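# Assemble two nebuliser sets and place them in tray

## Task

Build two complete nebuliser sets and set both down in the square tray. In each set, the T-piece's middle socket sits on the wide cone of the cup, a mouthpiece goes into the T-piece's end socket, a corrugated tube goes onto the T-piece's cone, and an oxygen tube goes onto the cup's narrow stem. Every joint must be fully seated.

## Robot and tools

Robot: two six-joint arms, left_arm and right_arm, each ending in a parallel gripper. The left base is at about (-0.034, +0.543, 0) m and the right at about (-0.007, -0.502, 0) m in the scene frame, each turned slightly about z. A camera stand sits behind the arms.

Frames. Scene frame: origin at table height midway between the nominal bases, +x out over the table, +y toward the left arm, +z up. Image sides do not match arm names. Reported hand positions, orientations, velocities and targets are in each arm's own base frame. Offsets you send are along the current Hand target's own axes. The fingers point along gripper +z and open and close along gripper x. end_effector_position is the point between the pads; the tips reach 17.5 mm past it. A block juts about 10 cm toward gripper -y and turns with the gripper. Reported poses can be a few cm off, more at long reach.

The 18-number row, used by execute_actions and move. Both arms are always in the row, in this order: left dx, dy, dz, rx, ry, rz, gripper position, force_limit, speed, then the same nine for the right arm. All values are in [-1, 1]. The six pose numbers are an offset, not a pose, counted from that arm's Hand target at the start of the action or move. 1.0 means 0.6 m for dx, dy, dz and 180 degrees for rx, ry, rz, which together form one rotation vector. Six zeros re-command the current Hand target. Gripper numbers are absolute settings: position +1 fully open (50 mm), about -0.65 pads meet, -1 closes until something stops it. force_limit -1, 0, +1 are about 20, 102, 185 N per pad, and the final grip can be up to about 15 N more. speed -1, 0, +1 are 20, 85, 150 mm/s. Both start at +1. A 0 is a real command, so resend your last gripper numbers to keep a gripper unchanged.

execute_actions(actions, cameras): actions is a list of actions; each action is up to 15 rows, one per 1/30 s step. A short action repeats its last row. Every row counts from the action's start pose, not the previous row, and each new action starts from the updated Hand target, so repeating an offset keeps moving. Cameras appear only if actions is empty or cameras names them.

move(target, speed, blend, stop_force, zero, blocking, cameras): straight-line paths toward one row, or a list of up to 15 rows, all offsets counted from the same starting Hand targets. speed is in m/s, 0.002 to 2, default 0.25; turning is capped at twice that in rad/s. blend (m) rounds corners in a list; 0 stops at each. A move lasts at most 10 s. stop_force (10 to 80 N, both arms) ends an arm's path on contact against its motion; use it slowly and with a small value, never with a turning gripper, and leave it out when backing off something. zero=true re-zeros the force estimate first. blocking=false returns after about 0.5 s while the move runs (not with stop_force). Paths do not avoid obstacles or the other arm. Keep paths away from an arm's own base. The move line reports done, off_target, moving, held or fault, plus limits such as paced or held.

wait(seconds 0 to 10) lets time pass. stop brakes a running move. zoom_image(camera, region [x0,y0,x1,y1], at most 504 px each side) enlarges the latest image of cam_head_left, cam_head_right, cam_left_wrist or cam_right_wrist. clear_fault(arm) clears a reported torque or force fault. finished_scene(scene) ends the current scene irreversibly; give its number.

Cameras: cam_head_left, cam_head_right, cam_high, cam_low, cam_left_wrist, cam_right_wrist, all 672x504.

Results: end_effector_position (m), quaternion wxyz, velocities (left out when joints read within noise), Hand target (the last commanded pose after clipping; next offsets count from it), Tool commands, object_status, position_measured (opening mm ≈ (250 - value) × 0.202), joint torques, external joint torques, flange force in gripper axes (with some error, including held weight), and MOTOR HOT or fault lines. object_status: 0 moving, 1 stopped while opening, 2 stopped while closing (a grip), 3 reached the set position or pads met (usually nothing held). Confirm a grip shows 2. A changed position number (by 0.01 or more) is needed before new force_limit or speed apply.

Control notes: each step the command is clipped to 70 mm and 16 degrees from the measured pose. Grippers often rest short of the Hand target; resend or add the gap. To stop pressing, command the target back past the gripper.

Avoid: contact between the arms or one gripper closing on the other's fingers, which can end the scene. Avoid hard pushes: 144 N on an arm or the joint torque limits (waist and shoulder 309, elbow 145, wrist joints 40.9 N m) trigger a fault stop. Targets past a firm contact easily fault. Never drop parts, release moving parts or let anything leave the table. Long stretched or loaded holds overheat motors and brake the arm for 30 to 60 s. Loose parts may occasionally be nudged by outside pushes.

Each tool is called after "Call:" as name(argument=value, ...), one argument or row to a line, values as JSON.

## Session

Call:
execute_actions(
  actions=[],
)

Scene clock: 0.00 s.
left_arm: end_effector_position=(+0.2802, +0.4409, +0.1886) position_measured=3 object_status=3 end_effector_quat_wxyz=(-0.059, +0.146, +0.959, +0.235) | right_arm: end_effector_position=(+0.9935, +0.0871, +0.1729) position_measured=3 object_status=3 end_effector_quat_wxyz=(-0.026, +0.218, +0.963, +0.159)
Joint positions: left_arm=[0.723 -0.052 2.246 0.601 0.738 -0.955] | right_arm=[-0.04 0.801 1.015 0.333 1.333 -1.246]
Joint velocities: within noise
Joint torques (N m): no reading
External joint torques (N m): no reading
Flange force (N): no reading
Hand target: left_arm +0.2802, +0.4409, +0.1886; -0.059, +0.146, +0.959, +0.235 | right_arm +0.9935, +0.0871, +0.1729; -0.026, +0.218, +0.963, +0.159
Tool commands: left_gripper/position=+1.0 left_gripper/force_limit=+1.0 left_gripper/speed=+1.0 right_gripper/position=+1.0 right_gripper/force_limit=+1.0 right_gripper/speed=+1.0

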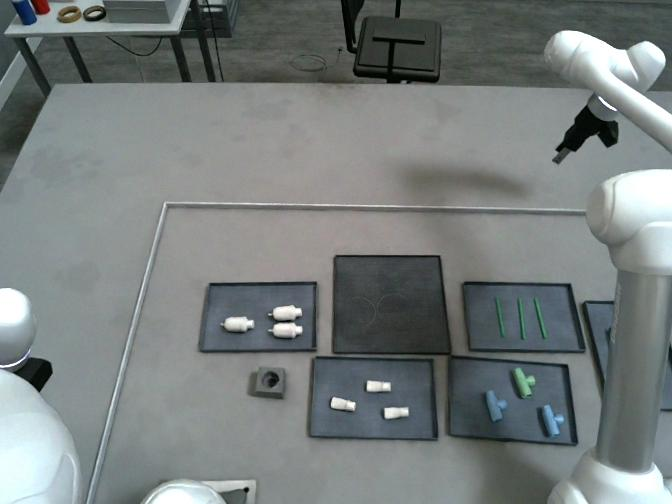

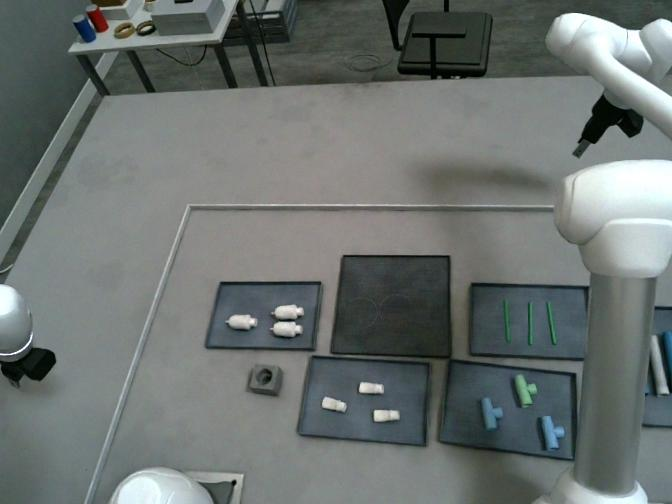

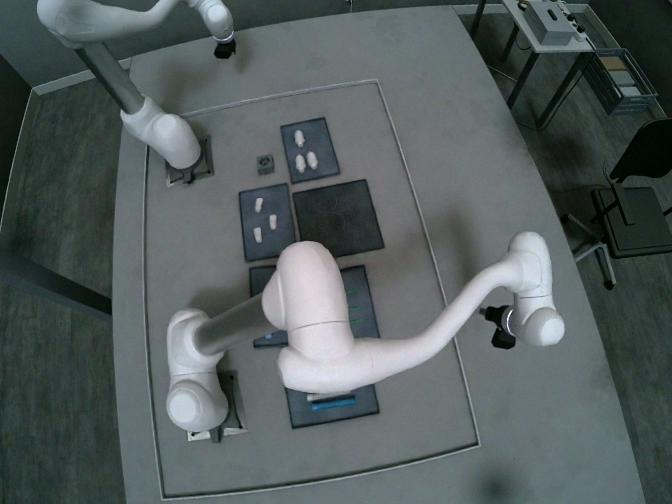

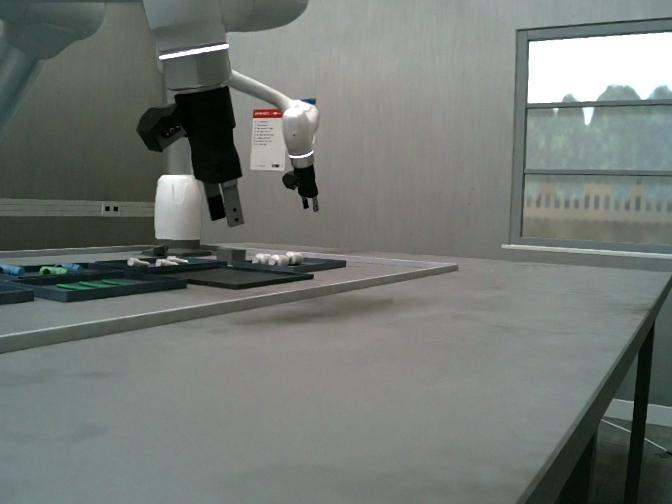

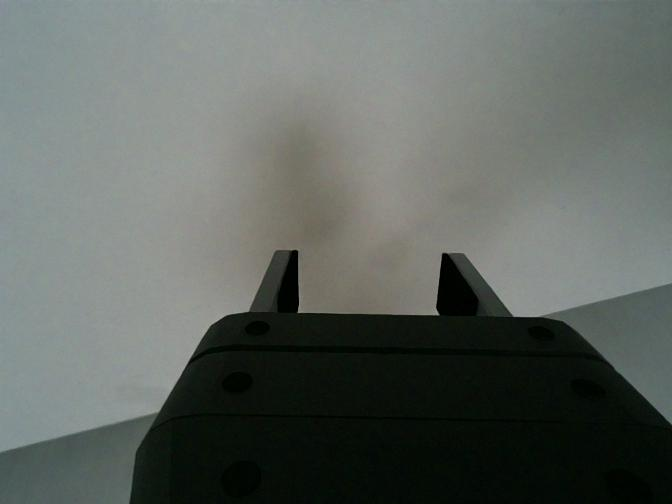

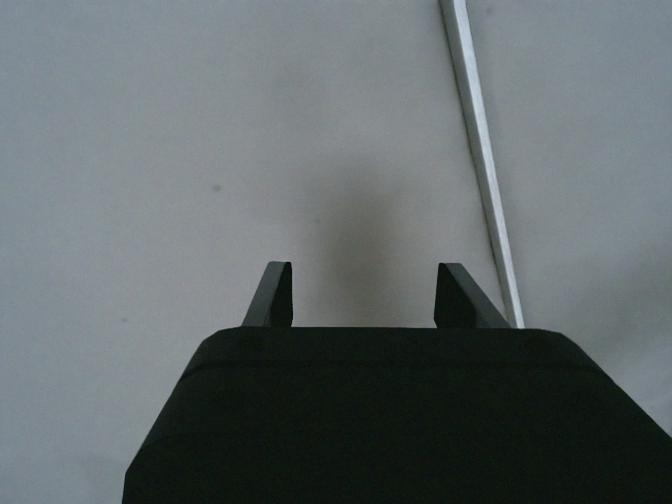

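Call:
zoom_image(
  camera="cam_high",
  region=[240, 240, 400, 440],
)

Call:
zoom_image(
  camera="cam_head_left",
  region=[440, 270, 672, 450],
)

Scaled by 2.520 from the camera's 672x504 image, which has a finer 960x720 frame.

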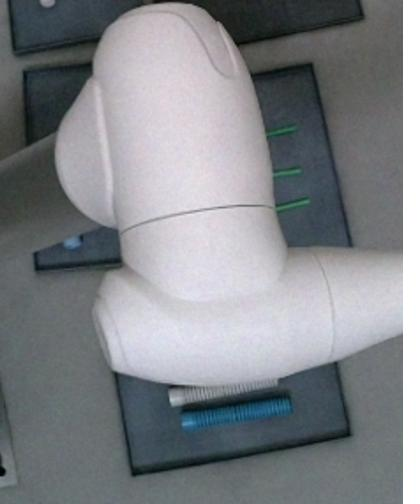

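Scaled by 2.172 from the camera's 672x504 image, which has a finer 960x720 frame.

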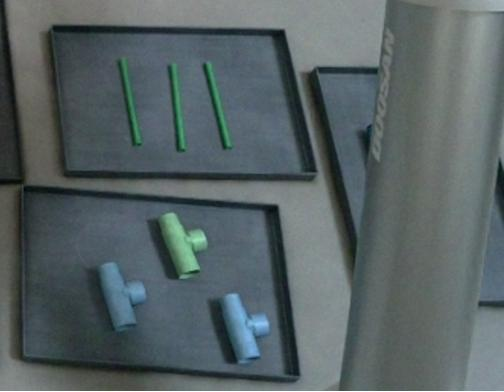

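Call:
move(
  target=[-0.4417, -0.7363, -0.8894, 0.0856, -0.1429, 0.3952, 1, 1, 1, 0.6391, -0.3378, -0.2484, 0.0634, -0.0881, 0.355, 1, 1, 1],
  speed=0.5,
)

Call:
move(
  target=[-0.8155, -0.2832, 0.2667, 0, 0, 0, 1, 1, 1, 0, 0, 0, 0, 0, 0, 1, 1, 1],
  speed=0.5,
  cameras=["cam_left_wrist", "cam_right_wrist"],
)

Scene clock: 69.60 s.
left_arm: end_effector_position=(+0.4203, -0.2497, +0.4201) position_measured=3 object_status=3 end_effector_quat_wxyz=(+0.000, +0.707, +0.707, +0.000) | right_arm: end_effector_position=(+0.5575, +0.0241, +0.3004) position_measured=3 object_status=3 end_effector_quat_wxyz=(+0.000, +0.707, +0.707, +0.000)
Joint positions: left_arm=[-0.606 -0.111 1.786 0 1.466 -0.607] | right_arm=[-0.019 0.046 1.855 0 1.242 -0.019]
Joint torques (N m): left_arm=[1.98 -35.07 -43.78 4.57 -0.34 -0.2] | right_arm=[-2.08 -44.75 -40.36 3.92 0.21 0.05]
External joint torques (N m): left_arm=[-1.99 3.62 0.6 -0.3 0.39 0.2] | right_arm=[1.8 -1.71 -1.56 0.24 -0.15 -0.05]
Flange force (N): left_arm=[-5.6 2.2 0.9] | right_arm=[3.1 -0.1 -2.7]
Hand target: left_arm +0.4203, -0.2497, +0.4200; +0.000, +0.707, +0.707, +0.000 | right_arm +0.5575, +0.0241, +0.3005; +0.000, +0.707, +0.707, +0.000
Off the commanded pose: left_arm 0.000 m, 0 deg | right_arm 0.000 m, 0 deg.
move: done; limits=paced

Scene clock: 71.23 s.
left_arm: end_effector_position=(+0.2509, -0.7392, +0.2603) position_measured=3 object_status=3 end_effector_quat_wxyz=(+0.000, +0.707, +0.707, +0.000) | right_arm: end_effector_position=(+0.5575, +0.0241, +0.3005) position_measured=3 object_status=3 end_effector_quat_wxyz=(+0.000, +0.707, +0.707, +0.000)
Joint positions: left_arm=[-1.288 0.41 1.47 0 1.261 -1.289] | right_arm=[-0.019 0.046 1.855 0 1.242 -0.019]
Joint torques (N m): left_arm=[1.93 -84.39 -41.46 4.33 -0.41 -0.18] | right_arm=[-2.12 -44.88 -40.39 3.9 0.28 0.02]
External joint torques (N m): left_arm=[-2.01 1.16 -0.1 -0.26 0.4 0.18] | right_arm=[1.89 -1.77 -1.58 0.27 -0.21 -0.02]
Flange force (N): left_arm=[-2.8 -1.5 -0.2] | right_arm=[3.4 -0.1 -2.6]
Hand target: left_arm +0.2508, -0.7393, +0.2602; +0.000, +0.707, +0.707, +0.000 | right_arm +0.5575, +0.0241, +0.3005; +0.000, +0.707, +0.707, +0.000
Off the commanded pose: left_arm 0.000 m, 0 deg | right_arm 0.000 m, 0 deg.
move: done; limits=paced
Images, in order (width x height): cam_left_wrist 672x504, cam_right_wrist 672x504.

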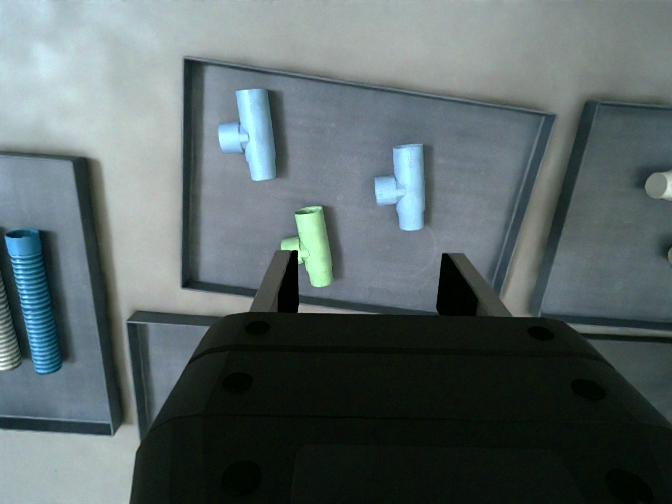

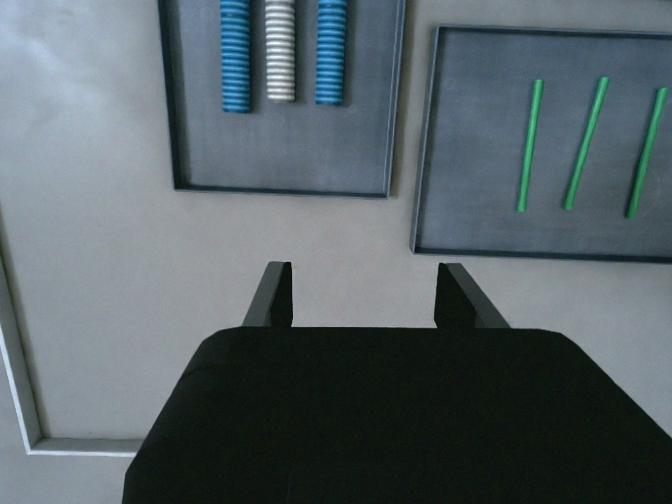

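Call:
zoom_image(
  camera="cam_left_wrist",
  region=[200, 70, 450, 300],
)

Scaled by 2.016 from the camera's 672x504 image, which has a finer 960x720 frame.

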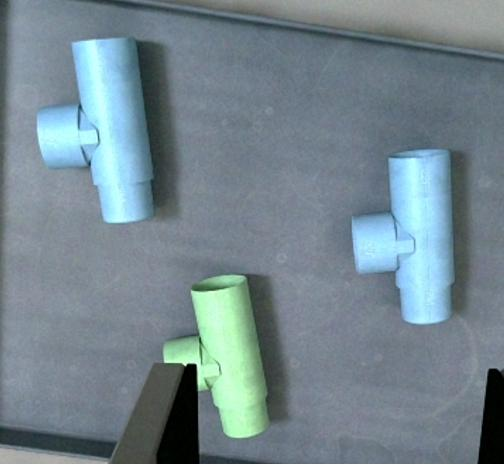

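Call:
move(
  target=[
    [0.0895, -0.0137, 0.31, 0, 0, -0.0328, 0.8, 0.4, -0.2, -0.0902, -0.2625, 0, 0, 0, 0, 0.6, 0.4, -0.2],
    [0.0895, -0.0137, 0.3907, 0, 0, -0.0328, 0.8, 0.4, -0.2, -0.0902, -0.2625, 0, 0, 0, 0, 0.6, 0.4, -0.2],
    [0.0895, -0.0137, 0.3907, 0, 0, -0.0328, -1, 0.4, -0.8, -0.0902, -0.2625, 0, 0, 0, 0, 0.6, 0.4, -0.2],
    [0.0895, -0.0137, 0.15, 0, 0, -0.0328, -1, 0.4, -0.8, -0.0902, -0.2625, 0, 0, 0, 0, 0.6, 0.4, -0.2],
  ],
  speed=[0.3, 0.08, 0.05, 0.2],
  blend=[0.005, 0, 0, 0],
  cameras=["cam_left_wrist", "cam_right_wrist"],
)

Call:
zoom_image(
  camera="cam_right_wrist",
  region=[250, 60, 450, 260],
)

Scene clock: 124.53 s.
left_arm: end_effector_position=(+0.2426, -0.6856, +0.1701) position_measured=132 object_status=2 end_effector_quat_wxyz=(+0.000, +0.669, +0.743, +0.000) | right_arm: end_effector_position=(+0.4000, -0.0300, +0.3005) position_measured=63 object_status=3 end_effector_quat_wxyz=(+0.000, +0.707, +0.707, +0.000)
Joint positions: left_arm=[-1.278 0.388 1.678 0 1.075 -1.382] | right_arm=[-0.161 -0.217 2.091 0 1.268 -0.162]
Joint torques (N m): left_arm=[1.62 -81.52 -38.36 3.98 -0.4 -0.14] | right_arm=[-2.24 -17.32 -40.61 3.93 0.24 0.01]
External joint torques (N m): left_arm=[-1.91 3.92 0.27 -0.25 0.41 0.14] | right_arm=[2.17 -1.55 -1.68 0.28 -0.18 -0.01]
Flange force (N): left_arm=[-5.6 -1.1 2.6] | right_arm=[5.4 0.4 -2.9]
Hand target: left_arm +0.2426, -0.6856, +0.1702; +0.000, +0.669, +0.743, +0.000 | right_arm +0.4000, -0.0300, +0.3005; +0.000, +0.707, +0.707, +0.000
Off the commanded pose: left_arm 0.000 m, 0 deg | right_arm 0.000 m, 0 deg.
move: done
Images, in order (width x height): cam_left_wrist 672x504, cam_right_wrist 672x504.

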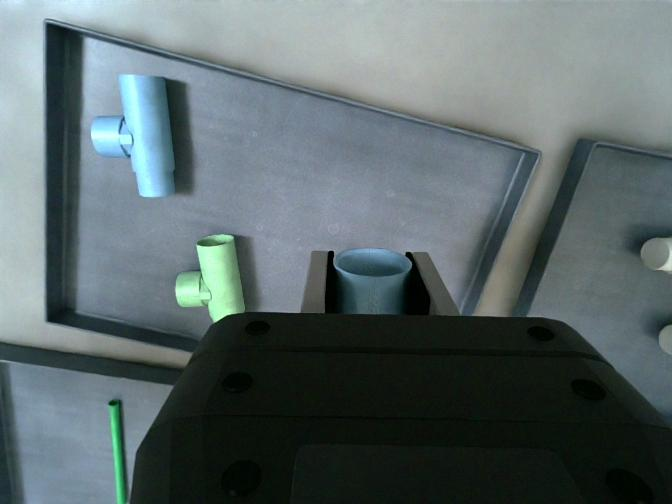

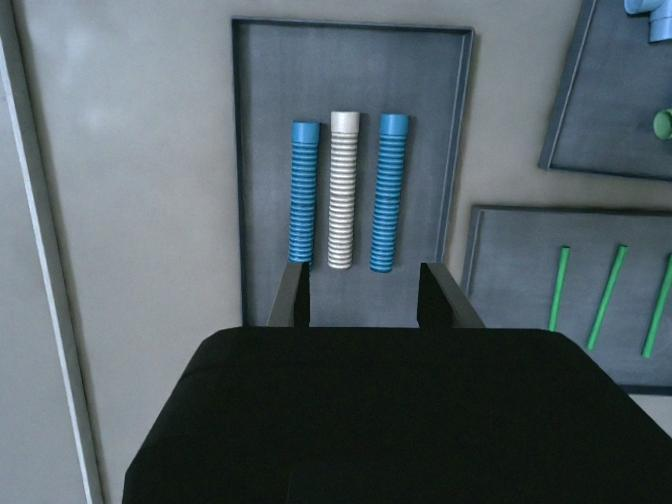

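Scaled by 2.520 from the camera's 672x504 image, which has a finer 960x720 frame.

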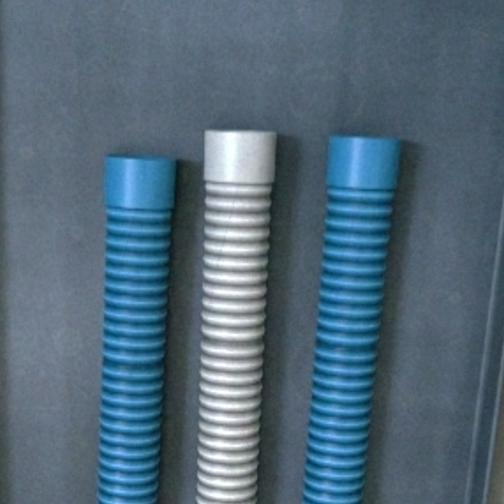

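Call:
move(
  target=[
    [0.2766, 0.3297, -0.1527, 0, 0, 0.5517, -1, 0.4, -0.8, 0.0732, -0.0063, 0.3342, 0.1488, 0.0035, 0.0147, 0.4, 0.4, -0.2],
    [0.2766, 0.3297, -0.1527, 0, 0, 0.5517, -1, 0.4, -0.8, 0.0732, -0.0063, 0.455, 0.1488, 0.0035, 0.0147, 0.4, 0.4, -0.2],
    [0.2766, 0.3297, -0.1527, 0, 0, 0.5517, -1, 0.4, -0.8, 0.0732, -0.0063, 0.455, 0.1488, 0.0035, 0.0147, -1, 0.5, -0.7],
    [0.2766, 0.3297, -0.1527, 0, 0, 0.5517, -1, 0.4, -0.8, 0.0732, -0.0063, 0.1, 0.1488, 0.0035, 0.0147, -1, 0.5, -0.7],
  ],
  speed=[0.4, 0.08, 0.05, 0.2],
  cameras=["cam_left_wrist", "cam_right_wrist"],
)

Scene clock: 164.73 s.
left_arm: end_effector_position=(+0.4221, -0.5000, +0.2617) position_measured=132 object_status=2 end_effector_quat_wxyz=(+0.000, +1.000, -0.029, +0.000) | right_arm: end_effector_position=(+0.3962, +0.0139, +0.2405) position_measured=144 object_status=2 end_effector_quat_wxyz=(-0.168, +0.704, +0.672, -0.160)
Joint positions: left_arm=[-0.922 0.217 1.731 0 1.194 0.707] | right_arm=[-0.051 0.061 2.018 -0.001 1.532 -0.004]
Joint torques (N m): left_arm=[1.78 -65.45 -40.74 4.31 -0.38 -0.11] | right_arm=[-2.29 -42.17 -35.73 3.61 1.66 0.01]
External joint torques (N m): left_arm=[-1.92 2.96 0.42 -0.24 0.42 0.11] | right_arm=[2.09 -1.26 -1.53 0.23 -0.2 -0.01]
Flange force (N): left_arm=[0.5 4.6 1.5] | right_arm=[4.2 -0.5 -2.4]
Hand target: left_arm +0.4221, -0.5000, +0.2617; +0.000, +1.000, -0.029, +0.000 | right_arm +0.3962, +0.0139, +0.2406; -0.168, +0.704, +0.672, -0.160
Off the commanded pose: left_arm 0.000 m, 0 deg | right_arm 0.000 m, 0 deg.
move: done
Images, in order (width x height): cam_left_wrist 672x504, cam_right_wrist 672x504.

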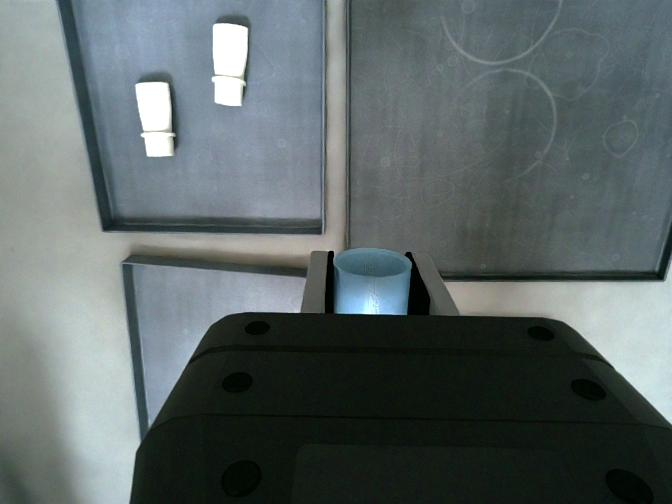

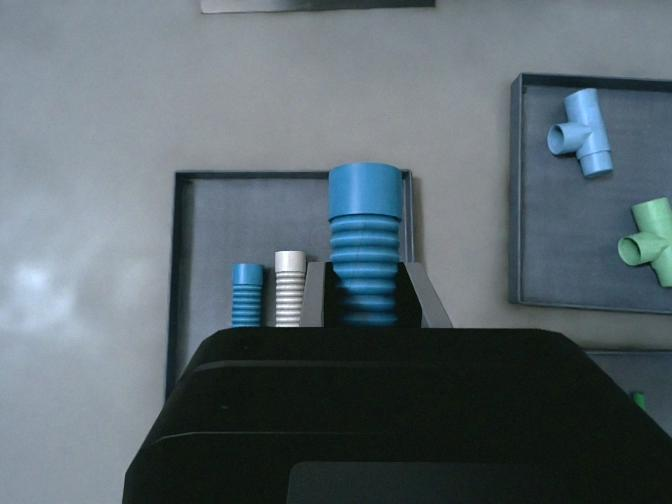

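Call:
move(
  target=[0, 0, 0, 0, 0, 0, -1, 0.4, -0.8, 0.6297, 0.0241, -0.0516, -0.0848, 0.2958, 0.3897, -1, 0.5, -0.7],
  speed=0.4,
  cameras=["cam_low", "cam_right_wrist"],
)

Call:
zoom_image(
  camera="cam_right_wrist",
  region=[270, 0, 460, 260],
)

Call:
zoom_image(
  camera="cam_low",
  region=[110, 130, 210, 190],
)

Scene clock: 194.03 s.
left_arm: end_effector_position=(+0.4221, -0.5000, +0.2617) position_measured=132 object_status=2 end_effector_quat_wxyz=(+0.000, +1.000, -0.029, +0.000) | right_arm: end_effector_position=(+0.4407, +0.3900, +0.2618) position_measured=144 object_status=2 end_effector_quat_wxyz=(-0.228, +0.958, +0.038, +0.169)
Joint positions: left_arm=[-0.922 0.217 1.731 0 1.194 0.707] | right_arm=[0.557 -0.092 2.155 0.411 0.582 1.76]
Joint torques (N m): left_arm=[1.61 -65.27 -40.72 4.3 -0.39 -0.15] | right_arm=[-2.4 -29.91 -39.92 3.96 -1.17 0.01]
External joint torques (N m): left_arm=[-1.54 2.38 0.3 -0.22 0.43 0.15] | right_arm=[2.38 -1.55 -1.53 0.25 -0.14 0.02]
Flange force (N): left_arm=[0.6 3.7 1.0] | right_arm=[-1.9 -5.4 -1.3]
Hand target: left_arm +0.4221, -0.5000, +0.2617; +0.000, +1.000, -0.029, +0.000 | right_arm +0.4407, +0.3901, +0.2618; -0.228, +0.958, +0.038, +0.169
Off the commanded pose: left_arm 0.000 m, 0 deg | right_arm 0.000 m, 0 deg.
move: done
Images, in order (width x height): cam_low 672x504, cam_right_wrist 672x504.

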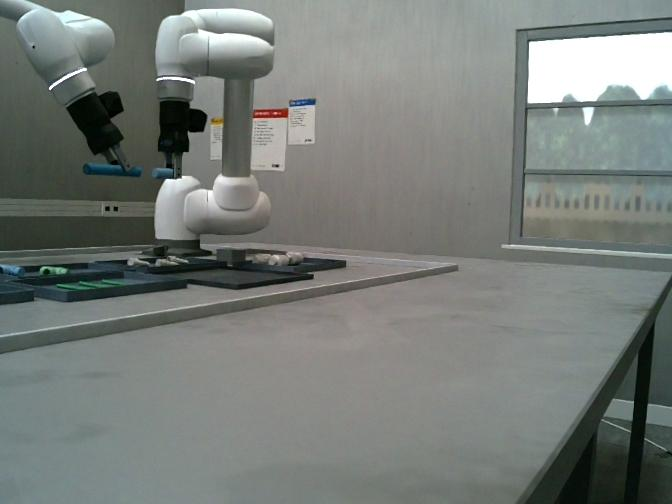

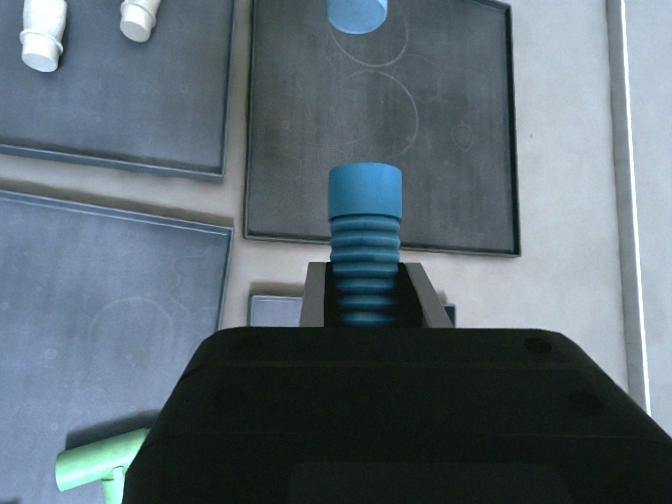

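Scaled by 1.938 from the camera's 672x504 image, which has a finer 960x720 frame.

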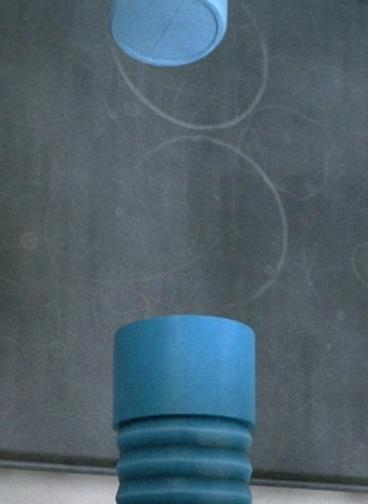

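Scaled by 5.040 from the camera's 672x504 image, which has a finer 960x720 frame.

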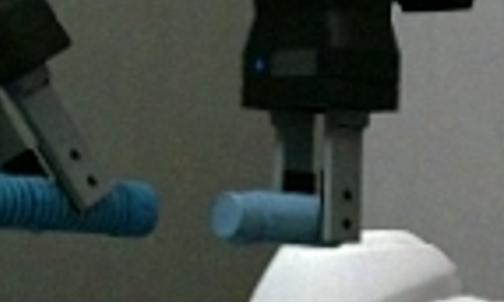

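Call:
move(
  target=[0, 0, 0, 0, 0, 0, -1, 0.4, -0.8, -0.0003, -0.0536, 0.027, 0, 0, 0, -1, 0.5, -0.7],
  speed=0.12,
  cameras=["cam_low", "cam_right_wrist"],
)

Call:
zoom_image(
  camera="cam_right_wrist",
  region=[290, 20, 450, 220],
)

Call:
zoom_image(
  camera="cam_low",
  region=[110, 140, 190, 190],
)

Scene clock: 215.10 s.
left_arm: end_effector_position=(+0.4221, -0.5000, +0.2617) position_measured=132 object_status=2 end_effector_quat_wxyz=(+0.000, +1.000, -0.029, +0.000) | right_arm: end_effector_position=(+0.4407, +0.4260, +0.2618) position_measured=144 object_status=2 end_effector_quat_wxyz=(-0.228, +0.958, +0.038, +0.169)
Joint positions: left_arm=[-0.922 0.217 1.731 0 1.194 0.707] | right_arm=[0.624 -0.054 2.121 0.36 0.557 1.859]
Joint torques (N m): left_arm=[1.89 -65.41 -40.76 4.33 -0.4 -0.15] | right_arm=[-1.71 -33.67 -39.77 3.9 -1.32 0.04]
External joint torques (N m): left_arm=[-1.64 2.77 0.5 -0.26 0.44 0.15] | right_arm=[1.71 -1.93 -1.59 0.29 -0.1 -0.02]
Flange force (N): left_arm=[0.6 4.0 1.5] | right_arm=[-1.2 -3.6 -2.4]
Hand target: left_arm +0.4221, -0.5000, +0.2617; +0.000, +1.000, -0.029, +0.000 | right_arm +0.4407, +0.4261, +0.2618; -0.228, +0.958, +0.038, +0.169
Off the commanded pose: left_arm 0.000 m, 0 deg | right_arm 0.000 m, 0 deg.
move: done
Images, in order (width x height): cam_low 672x504, cam_right_wrist 672x504.

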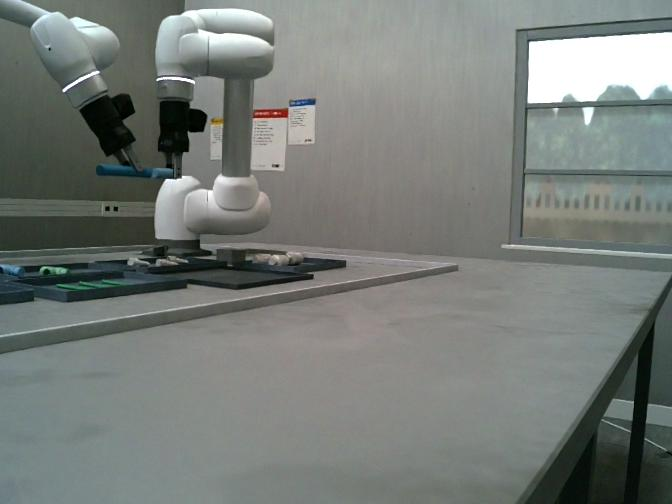

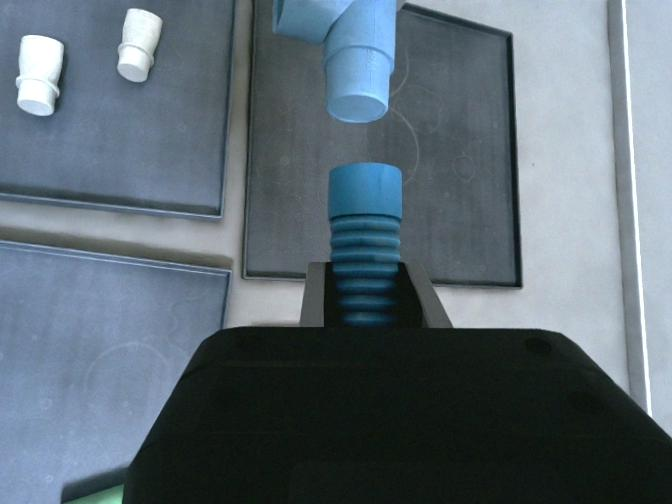

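Scaled by 2.520 from the camera's 672x504 image, which has a finer 960x720 frame.

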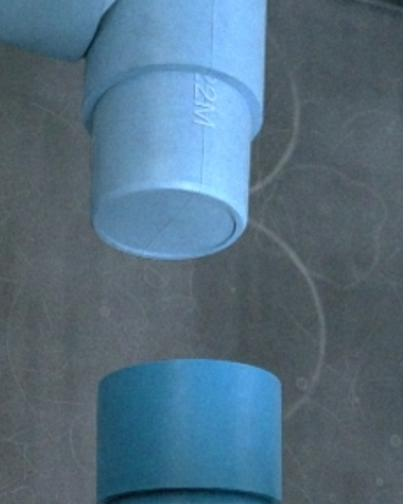

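Scaled by 6.300 from the camera's 672x504 image, which has a finer 960x720 frame.

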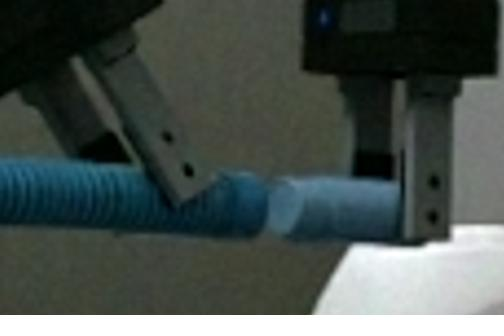

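Call:
move(
  target=[0, 0, 0, 0, 0, -0.0111, -1, 0.4, -0.8, 0, -0.0011, -0.0022, 0, 0, 0, -1, 0.5, -0.7],
  speed=0.1,
  cameras=["cam_low", "cam_right_wrist"],
)

Call:
zoom_image(
  camera="cam_right_wrist",
  region=[290, 20, 450, 220],
)

Call:
zoom_image(
  camera="cam_low",
  region=[130, 150, 180, 190],
)

Scene clock: 232.80 s.
left_arm: end_effector_position=(+0.4221, -0.5000, +0.2617) position_measured=132 object_status=2 end_effector_quat_wxyz=(+0.000, +1.000, -0.012, +0.000) | right_arm: end_effector_position=(+0.4402, +0.4261, +0.2632) position_measured=144 object_status=2 end_effector_quat_wxyz=(-0.228, +0.958, +0.038, +0.169)
Joint positions: left_arm=[-0.922 0.217 1.731 0 1.194 0.672] | right_arm=[0.624 -0.056 2.12 0.358 0.559 1.862]
Joint torques (N m): left_arm=[1.92 -65.54 -40.78 4.27 -0.37 -0.14] | right_arm=[-2.15 -33.68 -39.86 3.97 -1.27 0.03]
External joint torques (N m): left_arm=[-1.8 2.57 0.45 -0.2 0.42 0.14] | right_arm=[2.13 -1.89 -1.69 0.25 -0.15 0]
Flange force (N): left_arm=[0.1 4.0 1.3] | right_arm=[-1.7 -4.6 -2.1]
Hand target: left_arm +0.4221, -0.5000, +0.2617; +0.000, +1.000, -0.012, +0.000 | right_arm +0.4402, +0.4261, +0.2632; -0.228, +0.958, +0.038, +0.169
Off the commanded pose: left_arm 0.000 m, 0 deg | right_arm 0.000 m, 0 deg.
move: done
Images, in order (width x height): cam_low 672x504, cam_right_wrist 672x504.

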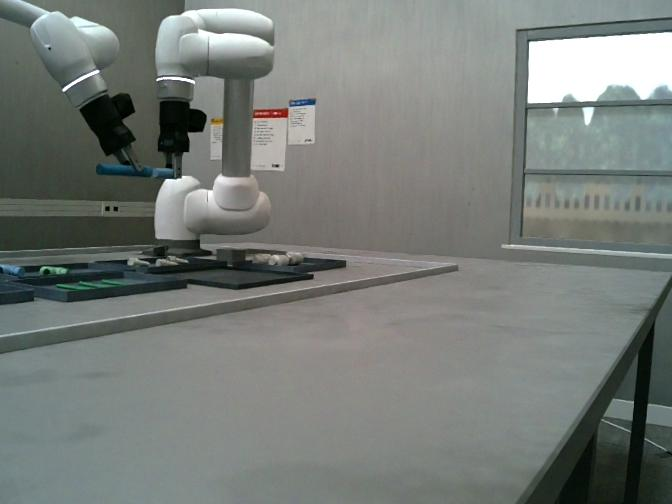

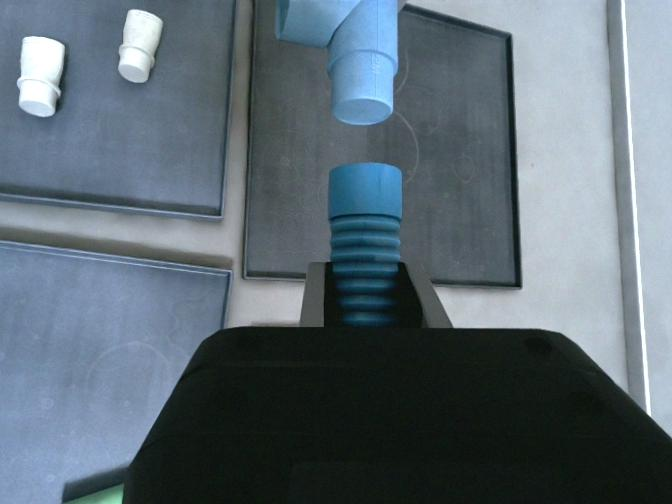

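Scaled by 2.520 from the camera's 672x504 image, which has a finer 960x720 frame.

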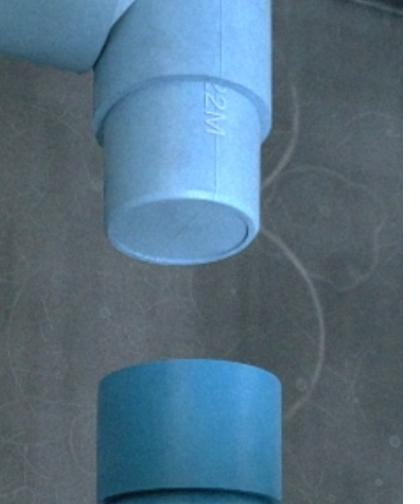

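Scaled by 10.080 from the camera's 672x504 image, which has a finer 960x720 frame.

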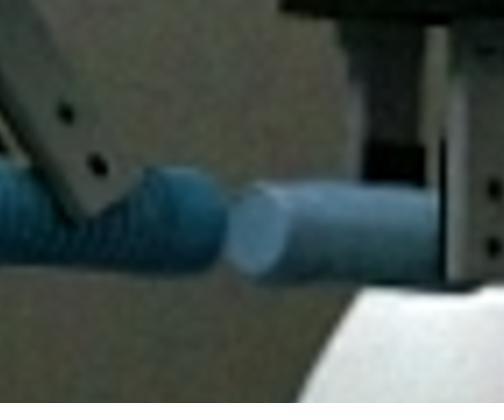

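Call:
move(
  target=[0, 0, 0, 0, 0, 0, -1, 0.4, -0.8, -0.001, -0.0327, 0.0165, 0, 0, 0, -1, 0.5, -0.7],
  speed=0.015,
  stop_force=14,
  cameras=["cam_right_wrist"],
)

Call:
zoom_image(
  camera="cam_right_wrist",
  region=[290, 20, 450, 220],
)

Scene clock: 244.23 s.
left_arm: end_effector_position=(+0.4221, -0.5000, +0.2617) position_measured=132 object_status=2 end_effector_quat_wxyz=(+0.000, +1.000, -0.012, +0.000) | right_arm: end_effector_position=(+0.4397, +0.4480, +0.2630) position_measured=144 object_status=2 end_effector_quat_wxyz=(-0.228, +0.958, +0.038, +0.169)
Joint positions: left_arm=[-0.922 0.217 1.731 0 1.194 0.672] | right_arm=[0.663 -0.033 2.098 0.325 0.546 1.921]
Joint torques (N m): left_arm=[1.74 -65.59 -40.73 4.29 -0.4 -0.16] | right_arm=[-1.92 -36.25 -39.9 3.93 -1.31 0.03]
External joint torques (N m): left_arm=[-1.65 2.61 0.42 -0.22 0.45 0.16] | right_arm=[1.78 -1.49 -1.34 0.25 -0.16 0]
Flange force (N): left_arm=[0.4 3.9 1.3] | right_arm=[-1.4 -3.5 -1.5]
Hand target: left_arm +0.4221, -0.5000, +0.2617; +0.000, +1.000, -0.012, +0.000 | right_arm +0.4397, +0.4480, +0.2630; -0.228, +0.958, +0.038, +0.169
Off the commanded pose: left_arm 0.000 m, 0 deg | right_arm 0.000 m, 0 deg.
move: done
Images, in order (width x height): cam_right_wrist 672x504.

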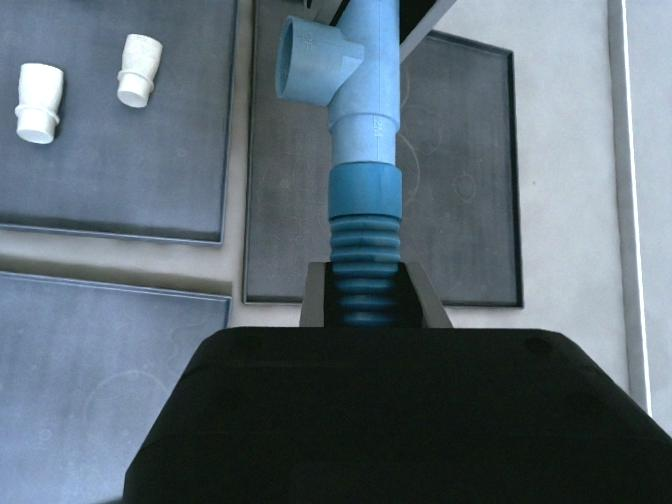

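Scaled by 2.520 from the camera's 672x504 image, which has a finer 960x720 frame.

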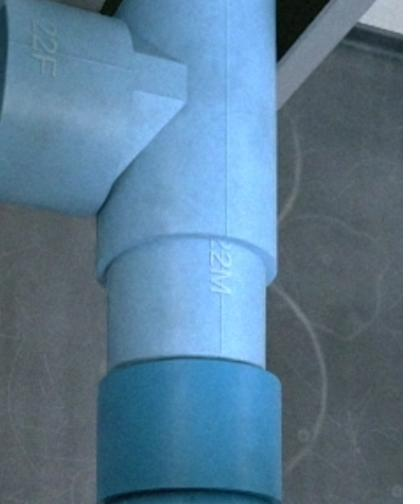

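Call:
move(
  target=[0, 0, 0, 0, 0, 0, -1, 0.4, -0.8, -0.0004, -0.0327, 0.0165, 0, 0, 0, -1, 0.5, -0.7],
  speed=0.012,
  stop_force=14,
  cameras=["cam_right_wrist"],
)

Call:
zoom_image(
  camera="cam_right_wrist",
  region=[290, 20, 450, 220],
)

Scene clock: 250.37 s.
left_arm: end_effector_position=(+0.4221, -0.5000, +0.2617) position_measured=132 object_status=2 end_effector_quat_wxyz=(+0.000, +1.000, -0.012, +0.000) | right_arm: end_effector_position=(+0.4396, +0.4638, +0.2629) position_measured=144 object_status=2 end_effector_quat_wxyz=(-0.228, +0.958, +0.038, +0.169)
Joint positions: left_arm=[-0.922 0.217 1.731 0 1.194 0.672] | right_arm=[0.689 -0.015 2.081 0.301 0.539 1.963]
Joint torques (N m): left_arm=[-8.48 -66.71 -46.68 0.44 -3.09 0.18] | right_arm=[1.89 -34.25 -45.49 5.45 -4.22 0.21]
External joint torques (N m): left_arm=[8.6 3.79 6.32 3.64 3.13 -0.18] | right_arm=[-2.13 -5.27 4.23 -1.28 2.7 -0.18]
Flange force (N): left_arm=[6.7 -11.8 4.1] | right_arm=[-6.0 8.4 -13.9]
Hand target: left_arm +0.4221, -0.5000, +0.2617; +0.000, +1.000, -0.012, +0.000 | right_arm +0.4396, +0.4638, +0.2629; -0.228, +0.958, +0.038, +0.169 (not the last commanded pose)
Off the commanded pose: left_arm 0.000 m, 0 deg | right_arm 0.006 m, 0 deg.
move: contact (right_arm)
Images, in order (width x height): cam_right_wrist 672x504.

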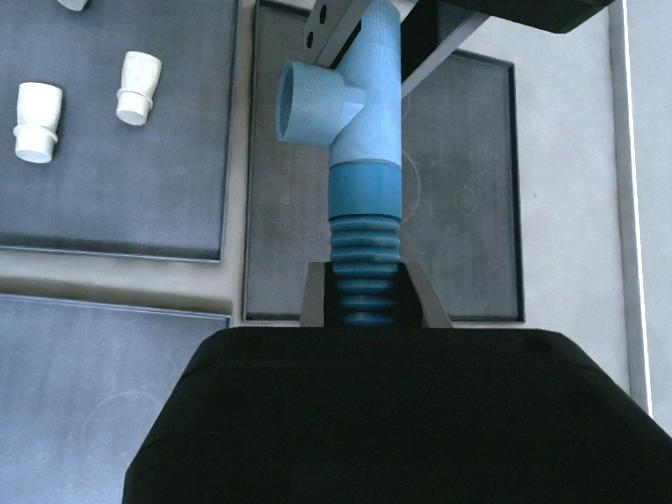

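Scaled by 2.520 from the camera's 672x504 image, which has a finer 960x720 frame.

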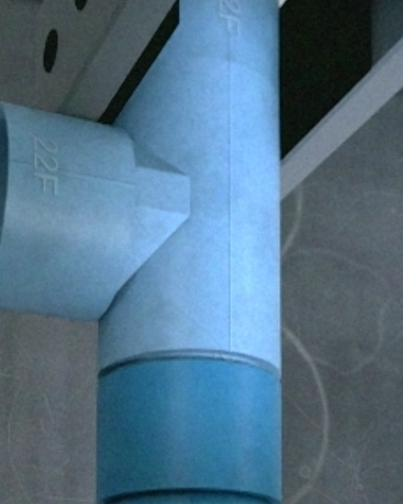

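Call:
move(
  target=[0, 0, 0, 0, 0, 0, -1, 0.4, -0.8, 0, -0.0179, 0.009, 0, 0, 0, -1, 0.5, -0.7],
  speed=0.008,
  stop_force=65,
  zero=false,
  cameras=["cam_right_wrist"],
)

Call:
zoom_image(
  camera="cam_right_wrist",
  region=[290, 120, 450, 280],
)

Scene clock: 254.90 s.
left_arm: end_effector_position=(+0.4221, -0.4999, +0.2616) position_measured=132 object_status=2 end_effector_quat_wxyz=(+0.000, +1.000, -0.012, +0.000) | right_arm: end_effector_position=(+0.4396, +0.4672, +0.2628) position_measured=144 object_status=2 end_effector_quat_wxyz=(-0.228, +0.958, +0.038, +0.169)
Joint positions: left_arm=[-0.922 0.217 1.731 0 1.194 0.672] | right_arm=[0.694 -0.011 2.078 0.296 0.537 1.972]
Joint torques (N m): left_arm=[-32.5 -62.56 -70.06 -8.39 -16.52 0.29] | right_arm=[28.48 -30.79 -62.27 12.35 -9.55 -0.06]
External joint torques (N m): left_arm=[32.32 0.42 30.1 12.41 16.57 -0.29] | right_arm=[-28.74 -9.25 21 -8.18 8.03 0.09]
Flange force (N): left_arm=[4.9 -68.3 6.1] | right_arm=[-1.8 58.9 -39.5]
Hand target: left_arm +0.4221, -0.5000, +0.2617; +0.000, +1.000, -0.012, +0.000 | right_arm +0.4396, +0.4672, +0.2628; -0.228, +0.958, +0.038, +0.169 (not the last commanded pose)
Off the commanded pose: left_arm 0.000 m, 0 deg | right_arm 0.009 m, 0 deg.
move: contact (right_arm)
Images, in order (width x height): cam_right_wrist 672x504.

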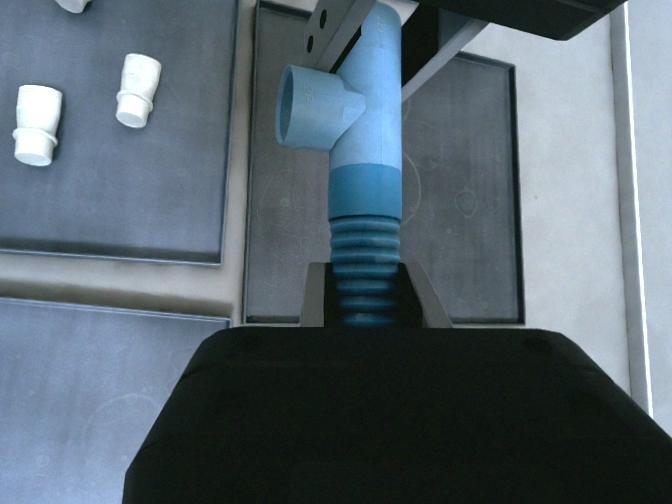

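Scaled by 3.150 from the camera's 672x504 image, which has a finer 960x720 frame.

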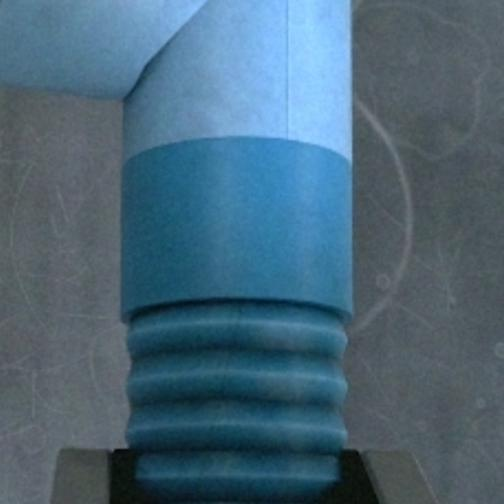

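Call:
move(
  target=[0, 0, 0, 0, 0, 0, -1, 0.4, -0.8, 0, -0.009, 0.0045, 0, 0, 0, -1, 0.5, -0.7],
  speed=0.008,
  stop_force=15,
  zero=true,
)

Scene clock: 320.57 s.
left_arm: end_effector_position=(+0.4221, -0.4999, +0.2617) position_measured=132 object_status=2 end_effector_quat_wxyz=(+0.000, +1.000, -0.012, +0.000) | right_arm: end_effector_position=(+0.4396, +0.4679, +0.2628) position_measured=144 object_status=2 end_effector_quat_wxyz=(-0.228, +0.958, +0.038, +0.169)
Joint positions: left_arm=[-0.922 0.217 1.731 0 1.194 0.672] | right_arm=[0.695 -0.01 2.077 0.295 0.537 1.974]
Joint torques (N m): left_arm=[-41.5 -60.73 -78.97 -11.94 -21.75 0.22] | right_arm=[38.46 -29.36 -69.39 15.15 -11.79 -0.1]
External joint torques (N m): left_arm=[41.83 -2.09 38.6 16.03 21.79 -0.22] | right_arm=[-38.55 -10.32 28.18 -10.97 10.27 0.13]
Flange force (N): left_arm=[4.5 -90.9 5.2] | right_arm=[-1.3 78.2 -48.8]
Hand target: left_arm +0.4221, -0.5000, +0.2617; +0.000, +1.000, -0.012, +0.000 | right_arm +0.4396, +0.4679, +0.2628; -0.228, +0.958, +0.038, +0.169 (not the last commanded pose)
Off the commanded pose: left_arm 0.000 m, 0 deg | right_arm 0.005 m, 0 deg.
move: contact (right_arm)

Call:
move(
  target=[
    [0, 0, 0, 0, 0, 0, -1, 0.4, -0.8, 0, 0.0042, -0.0021, 0, 0, 0, -1, 0.5, -0.7],
    [0, 0, 0, 0, 0, 0, 0.8, 0.4, -0.4, 0, 0.0042, -0.0021, 0, 0, 0, -1, 0.5, -0.7],
    [0, 0, -0.2167, 0, 0, 0, 0.8, 0.4, -0.4, 0, 0.0042, -0.0021, 0, 0, 0, -1, 0.5, -0.7],
    [-0.1387, -0.0802, -0.1638, 0.0013, -0.086, -0.4878, 0.8, 0.4, -0.4, 0, 0.0042, -0.0021, 0, 0, 0, -1, 0.5, -0.7],
    [-0.2792, -0.0785, 0.1027, 0.0026, -0.172, -0.9755, 0.8, 0.4, -0.4, 0, 0.0042, -0.0021, 0, 0, 0, -1, 0.5, -0.7],
  ],
  speed=[0.02, 0.02, 0.25, 0.4, 0.4],
  blend=[0, 0, 0.02, 0.04, 0],
  cameras=["cam_left_wrist"],
)

Scene clock: 350.10 s.
left_arm: end_effector_position=(+0.2557, -0.4490, +0.2001) position_measured=32 object_status=3 end_effector_quat_wxyz=(-0.005, +0.026, +0.984, -0.174) | right_arm: end_effector_position=(+0.4396, +0.4650, +0.2628) position_measured=144 object_status=2 end_effector_quat_wxyz=(-0.228, +0.958, +0.038, +0.169)
Joint positions: left_arm=[-1.009 -0.061 2.195 -0.297 0.741 -2.332] | right_arm=[0.691 -0.014 2.08 0.299 0.538 1.967]
Joint torques (N m): left_arm=[1.82 -32.67 -37.22 3.27 -1.21 -0.06] | right_arm=[-2.1 -37.82 -39.74 3.93 -1.42 0.05]
External joint torques (N m): left_arm=[-1.88 2.42 0.37 -0.31 0.43 0.07] | right_arm=[2 -1.96 -1.52 0.24 -0.09 -0.02]
Flange force (N): left_arm=[0.8 -3.7 3.9] | right_arm=[-1.7 -3.8 -2.4]
Hand target: left_arm +0.2557, -0.4490, +0.2001; -0.005, +0.026, +0.984, -0.174 | right_arm +0.4396, +0.4650, +0.2628; -0.228, +0.958, +0.038, +0.169
Off the commanded pose: left_arm 0.000 m, 0 deg | right_arm 0.000 m, 0 deg.
move: done
Images, in order (width x height): cam_left_wrist 672x504.

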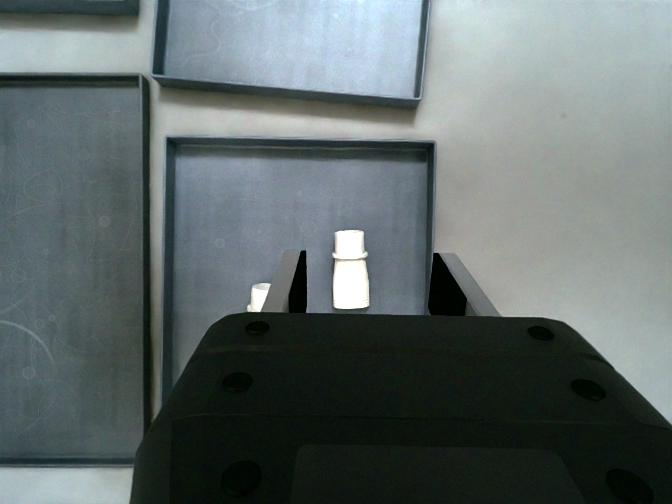

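Call:
move(
  target=[
    [0, 0.1096, 0.2675, 0, -0.0029, -0.0078, 0.8, 0.4, -0.4, 0, 0, 0, 0, 0, 0, -1, 0.5, -0.7],
    [0, 0.1096, 0.2675, 0, -0.0029, -0.0078, -1, 0.4, -0.7, 0, 0, 0, 0, 0, 0, -1, 0.5, -0.7],
    [-0.1211, -0.0055, -0.1752, 0, -0.0029, -0.0078, -1, 0.4, -0.7, 0, 0, 0, 0, 0, 0, -1, 0.5, -0.7],
    [-0.279, -0.0089, -0.111, -0.0261, -0.0017, -0.0047, -1, 0.4, -0.7, 0, 0, 0, 0, 0, 0, -1, 0.5, -0.7],
  ],
  speed=[0.15, 0.05, 0.3, 0.2],
  blend=[0, 0, 0.03, 0],
  cameras=["cam_left_wrist", "cam_low"],
)

Call:
zoom_image(
  camera="cam_left_wrist",
  region=[290, 100, 450, 300],
)

Call:
zoom_image(
  camera="cam_low",
  region=[130, 140, 190, 190],
)

Scene clock: 390.03 s.
left_arm: end_effector_position=(+0.4238, -0.4402, +0.2645) position_measured=126 object_status=2 end_effector_quat_wxyz=(-0.002, +0.019, +0.991, -0.133) | right_arm: end_effector_position=(+0.4396, +0.4650, +0.2628) position_measured=144 object_status=2 end_effector_quat_wxyz=(-0.228, +0.958, +0.038, +0.169)
Joint positions: left_arm=[-0.767 0.078 1.909 -0.238 0.987 -2.185] | right_arm=[0.691 -0.014 2.08 0.299 0.538 1.967]
Joint torques (N m): left_arm=[1.73 -49.8 -40.22 3.55 -0.94 -0.12] | right_arm=[-2.17 -38.29 -39.73 3.93 -1.37 0.08]
External joint torques (N m): left_arm=[-1.77 1.96 0.29 -0.29 0.42 0.13] | right_arm=[1.8 -1.41 -1.65 0.26 -0.15 -0.05]
Flange force (N): left_arm=[-0.3 -3.2 2.0] | right_arm=[-0.8 -3.7 -1.5]
Hand target: left_arm +0.4238, -0.4402, +0.2645; -0.002, +0.019, +0.991, -0.133 | right_arm +0.4396, +0.4650, +0.2628; -0.228, +0.958, +0.038, +0.169
Off the commanded pose: left_arm 0.000 m, 0 deg | right_arm 0.000 m, 0 deg.
move: done
Images, in order (width x height): cam_low 672x504, cam_left_wrist 672x504.

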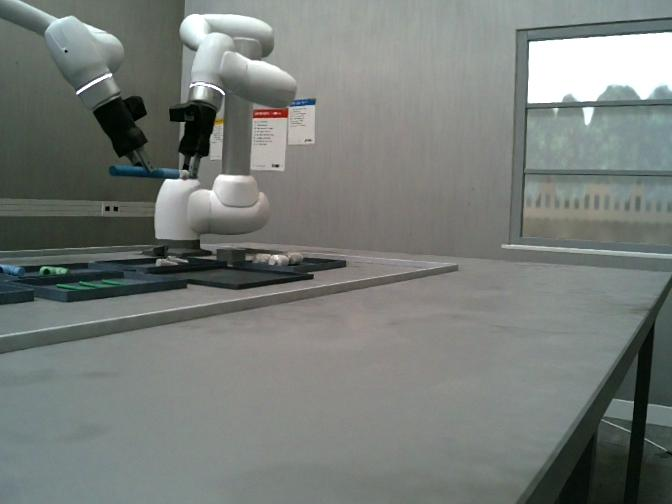

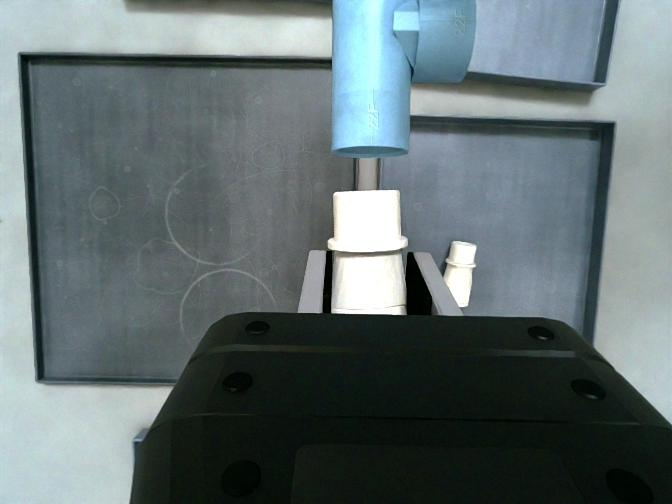

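Scaled by 2.520 from the camera's 672x504 image, which has a finer 960x720 frame.

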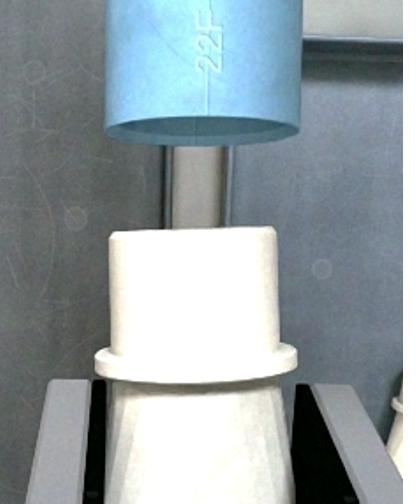

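Scaled by 8.400 from the camera's 672x504 image, which has a finer 960x720 frame.

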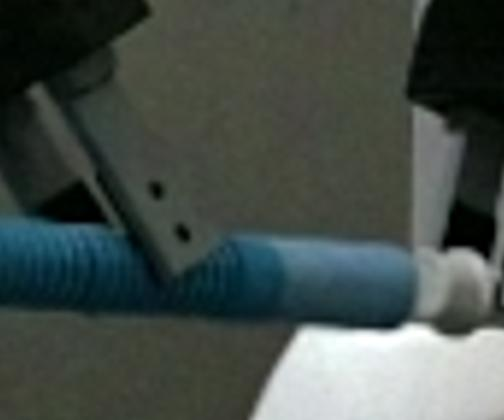

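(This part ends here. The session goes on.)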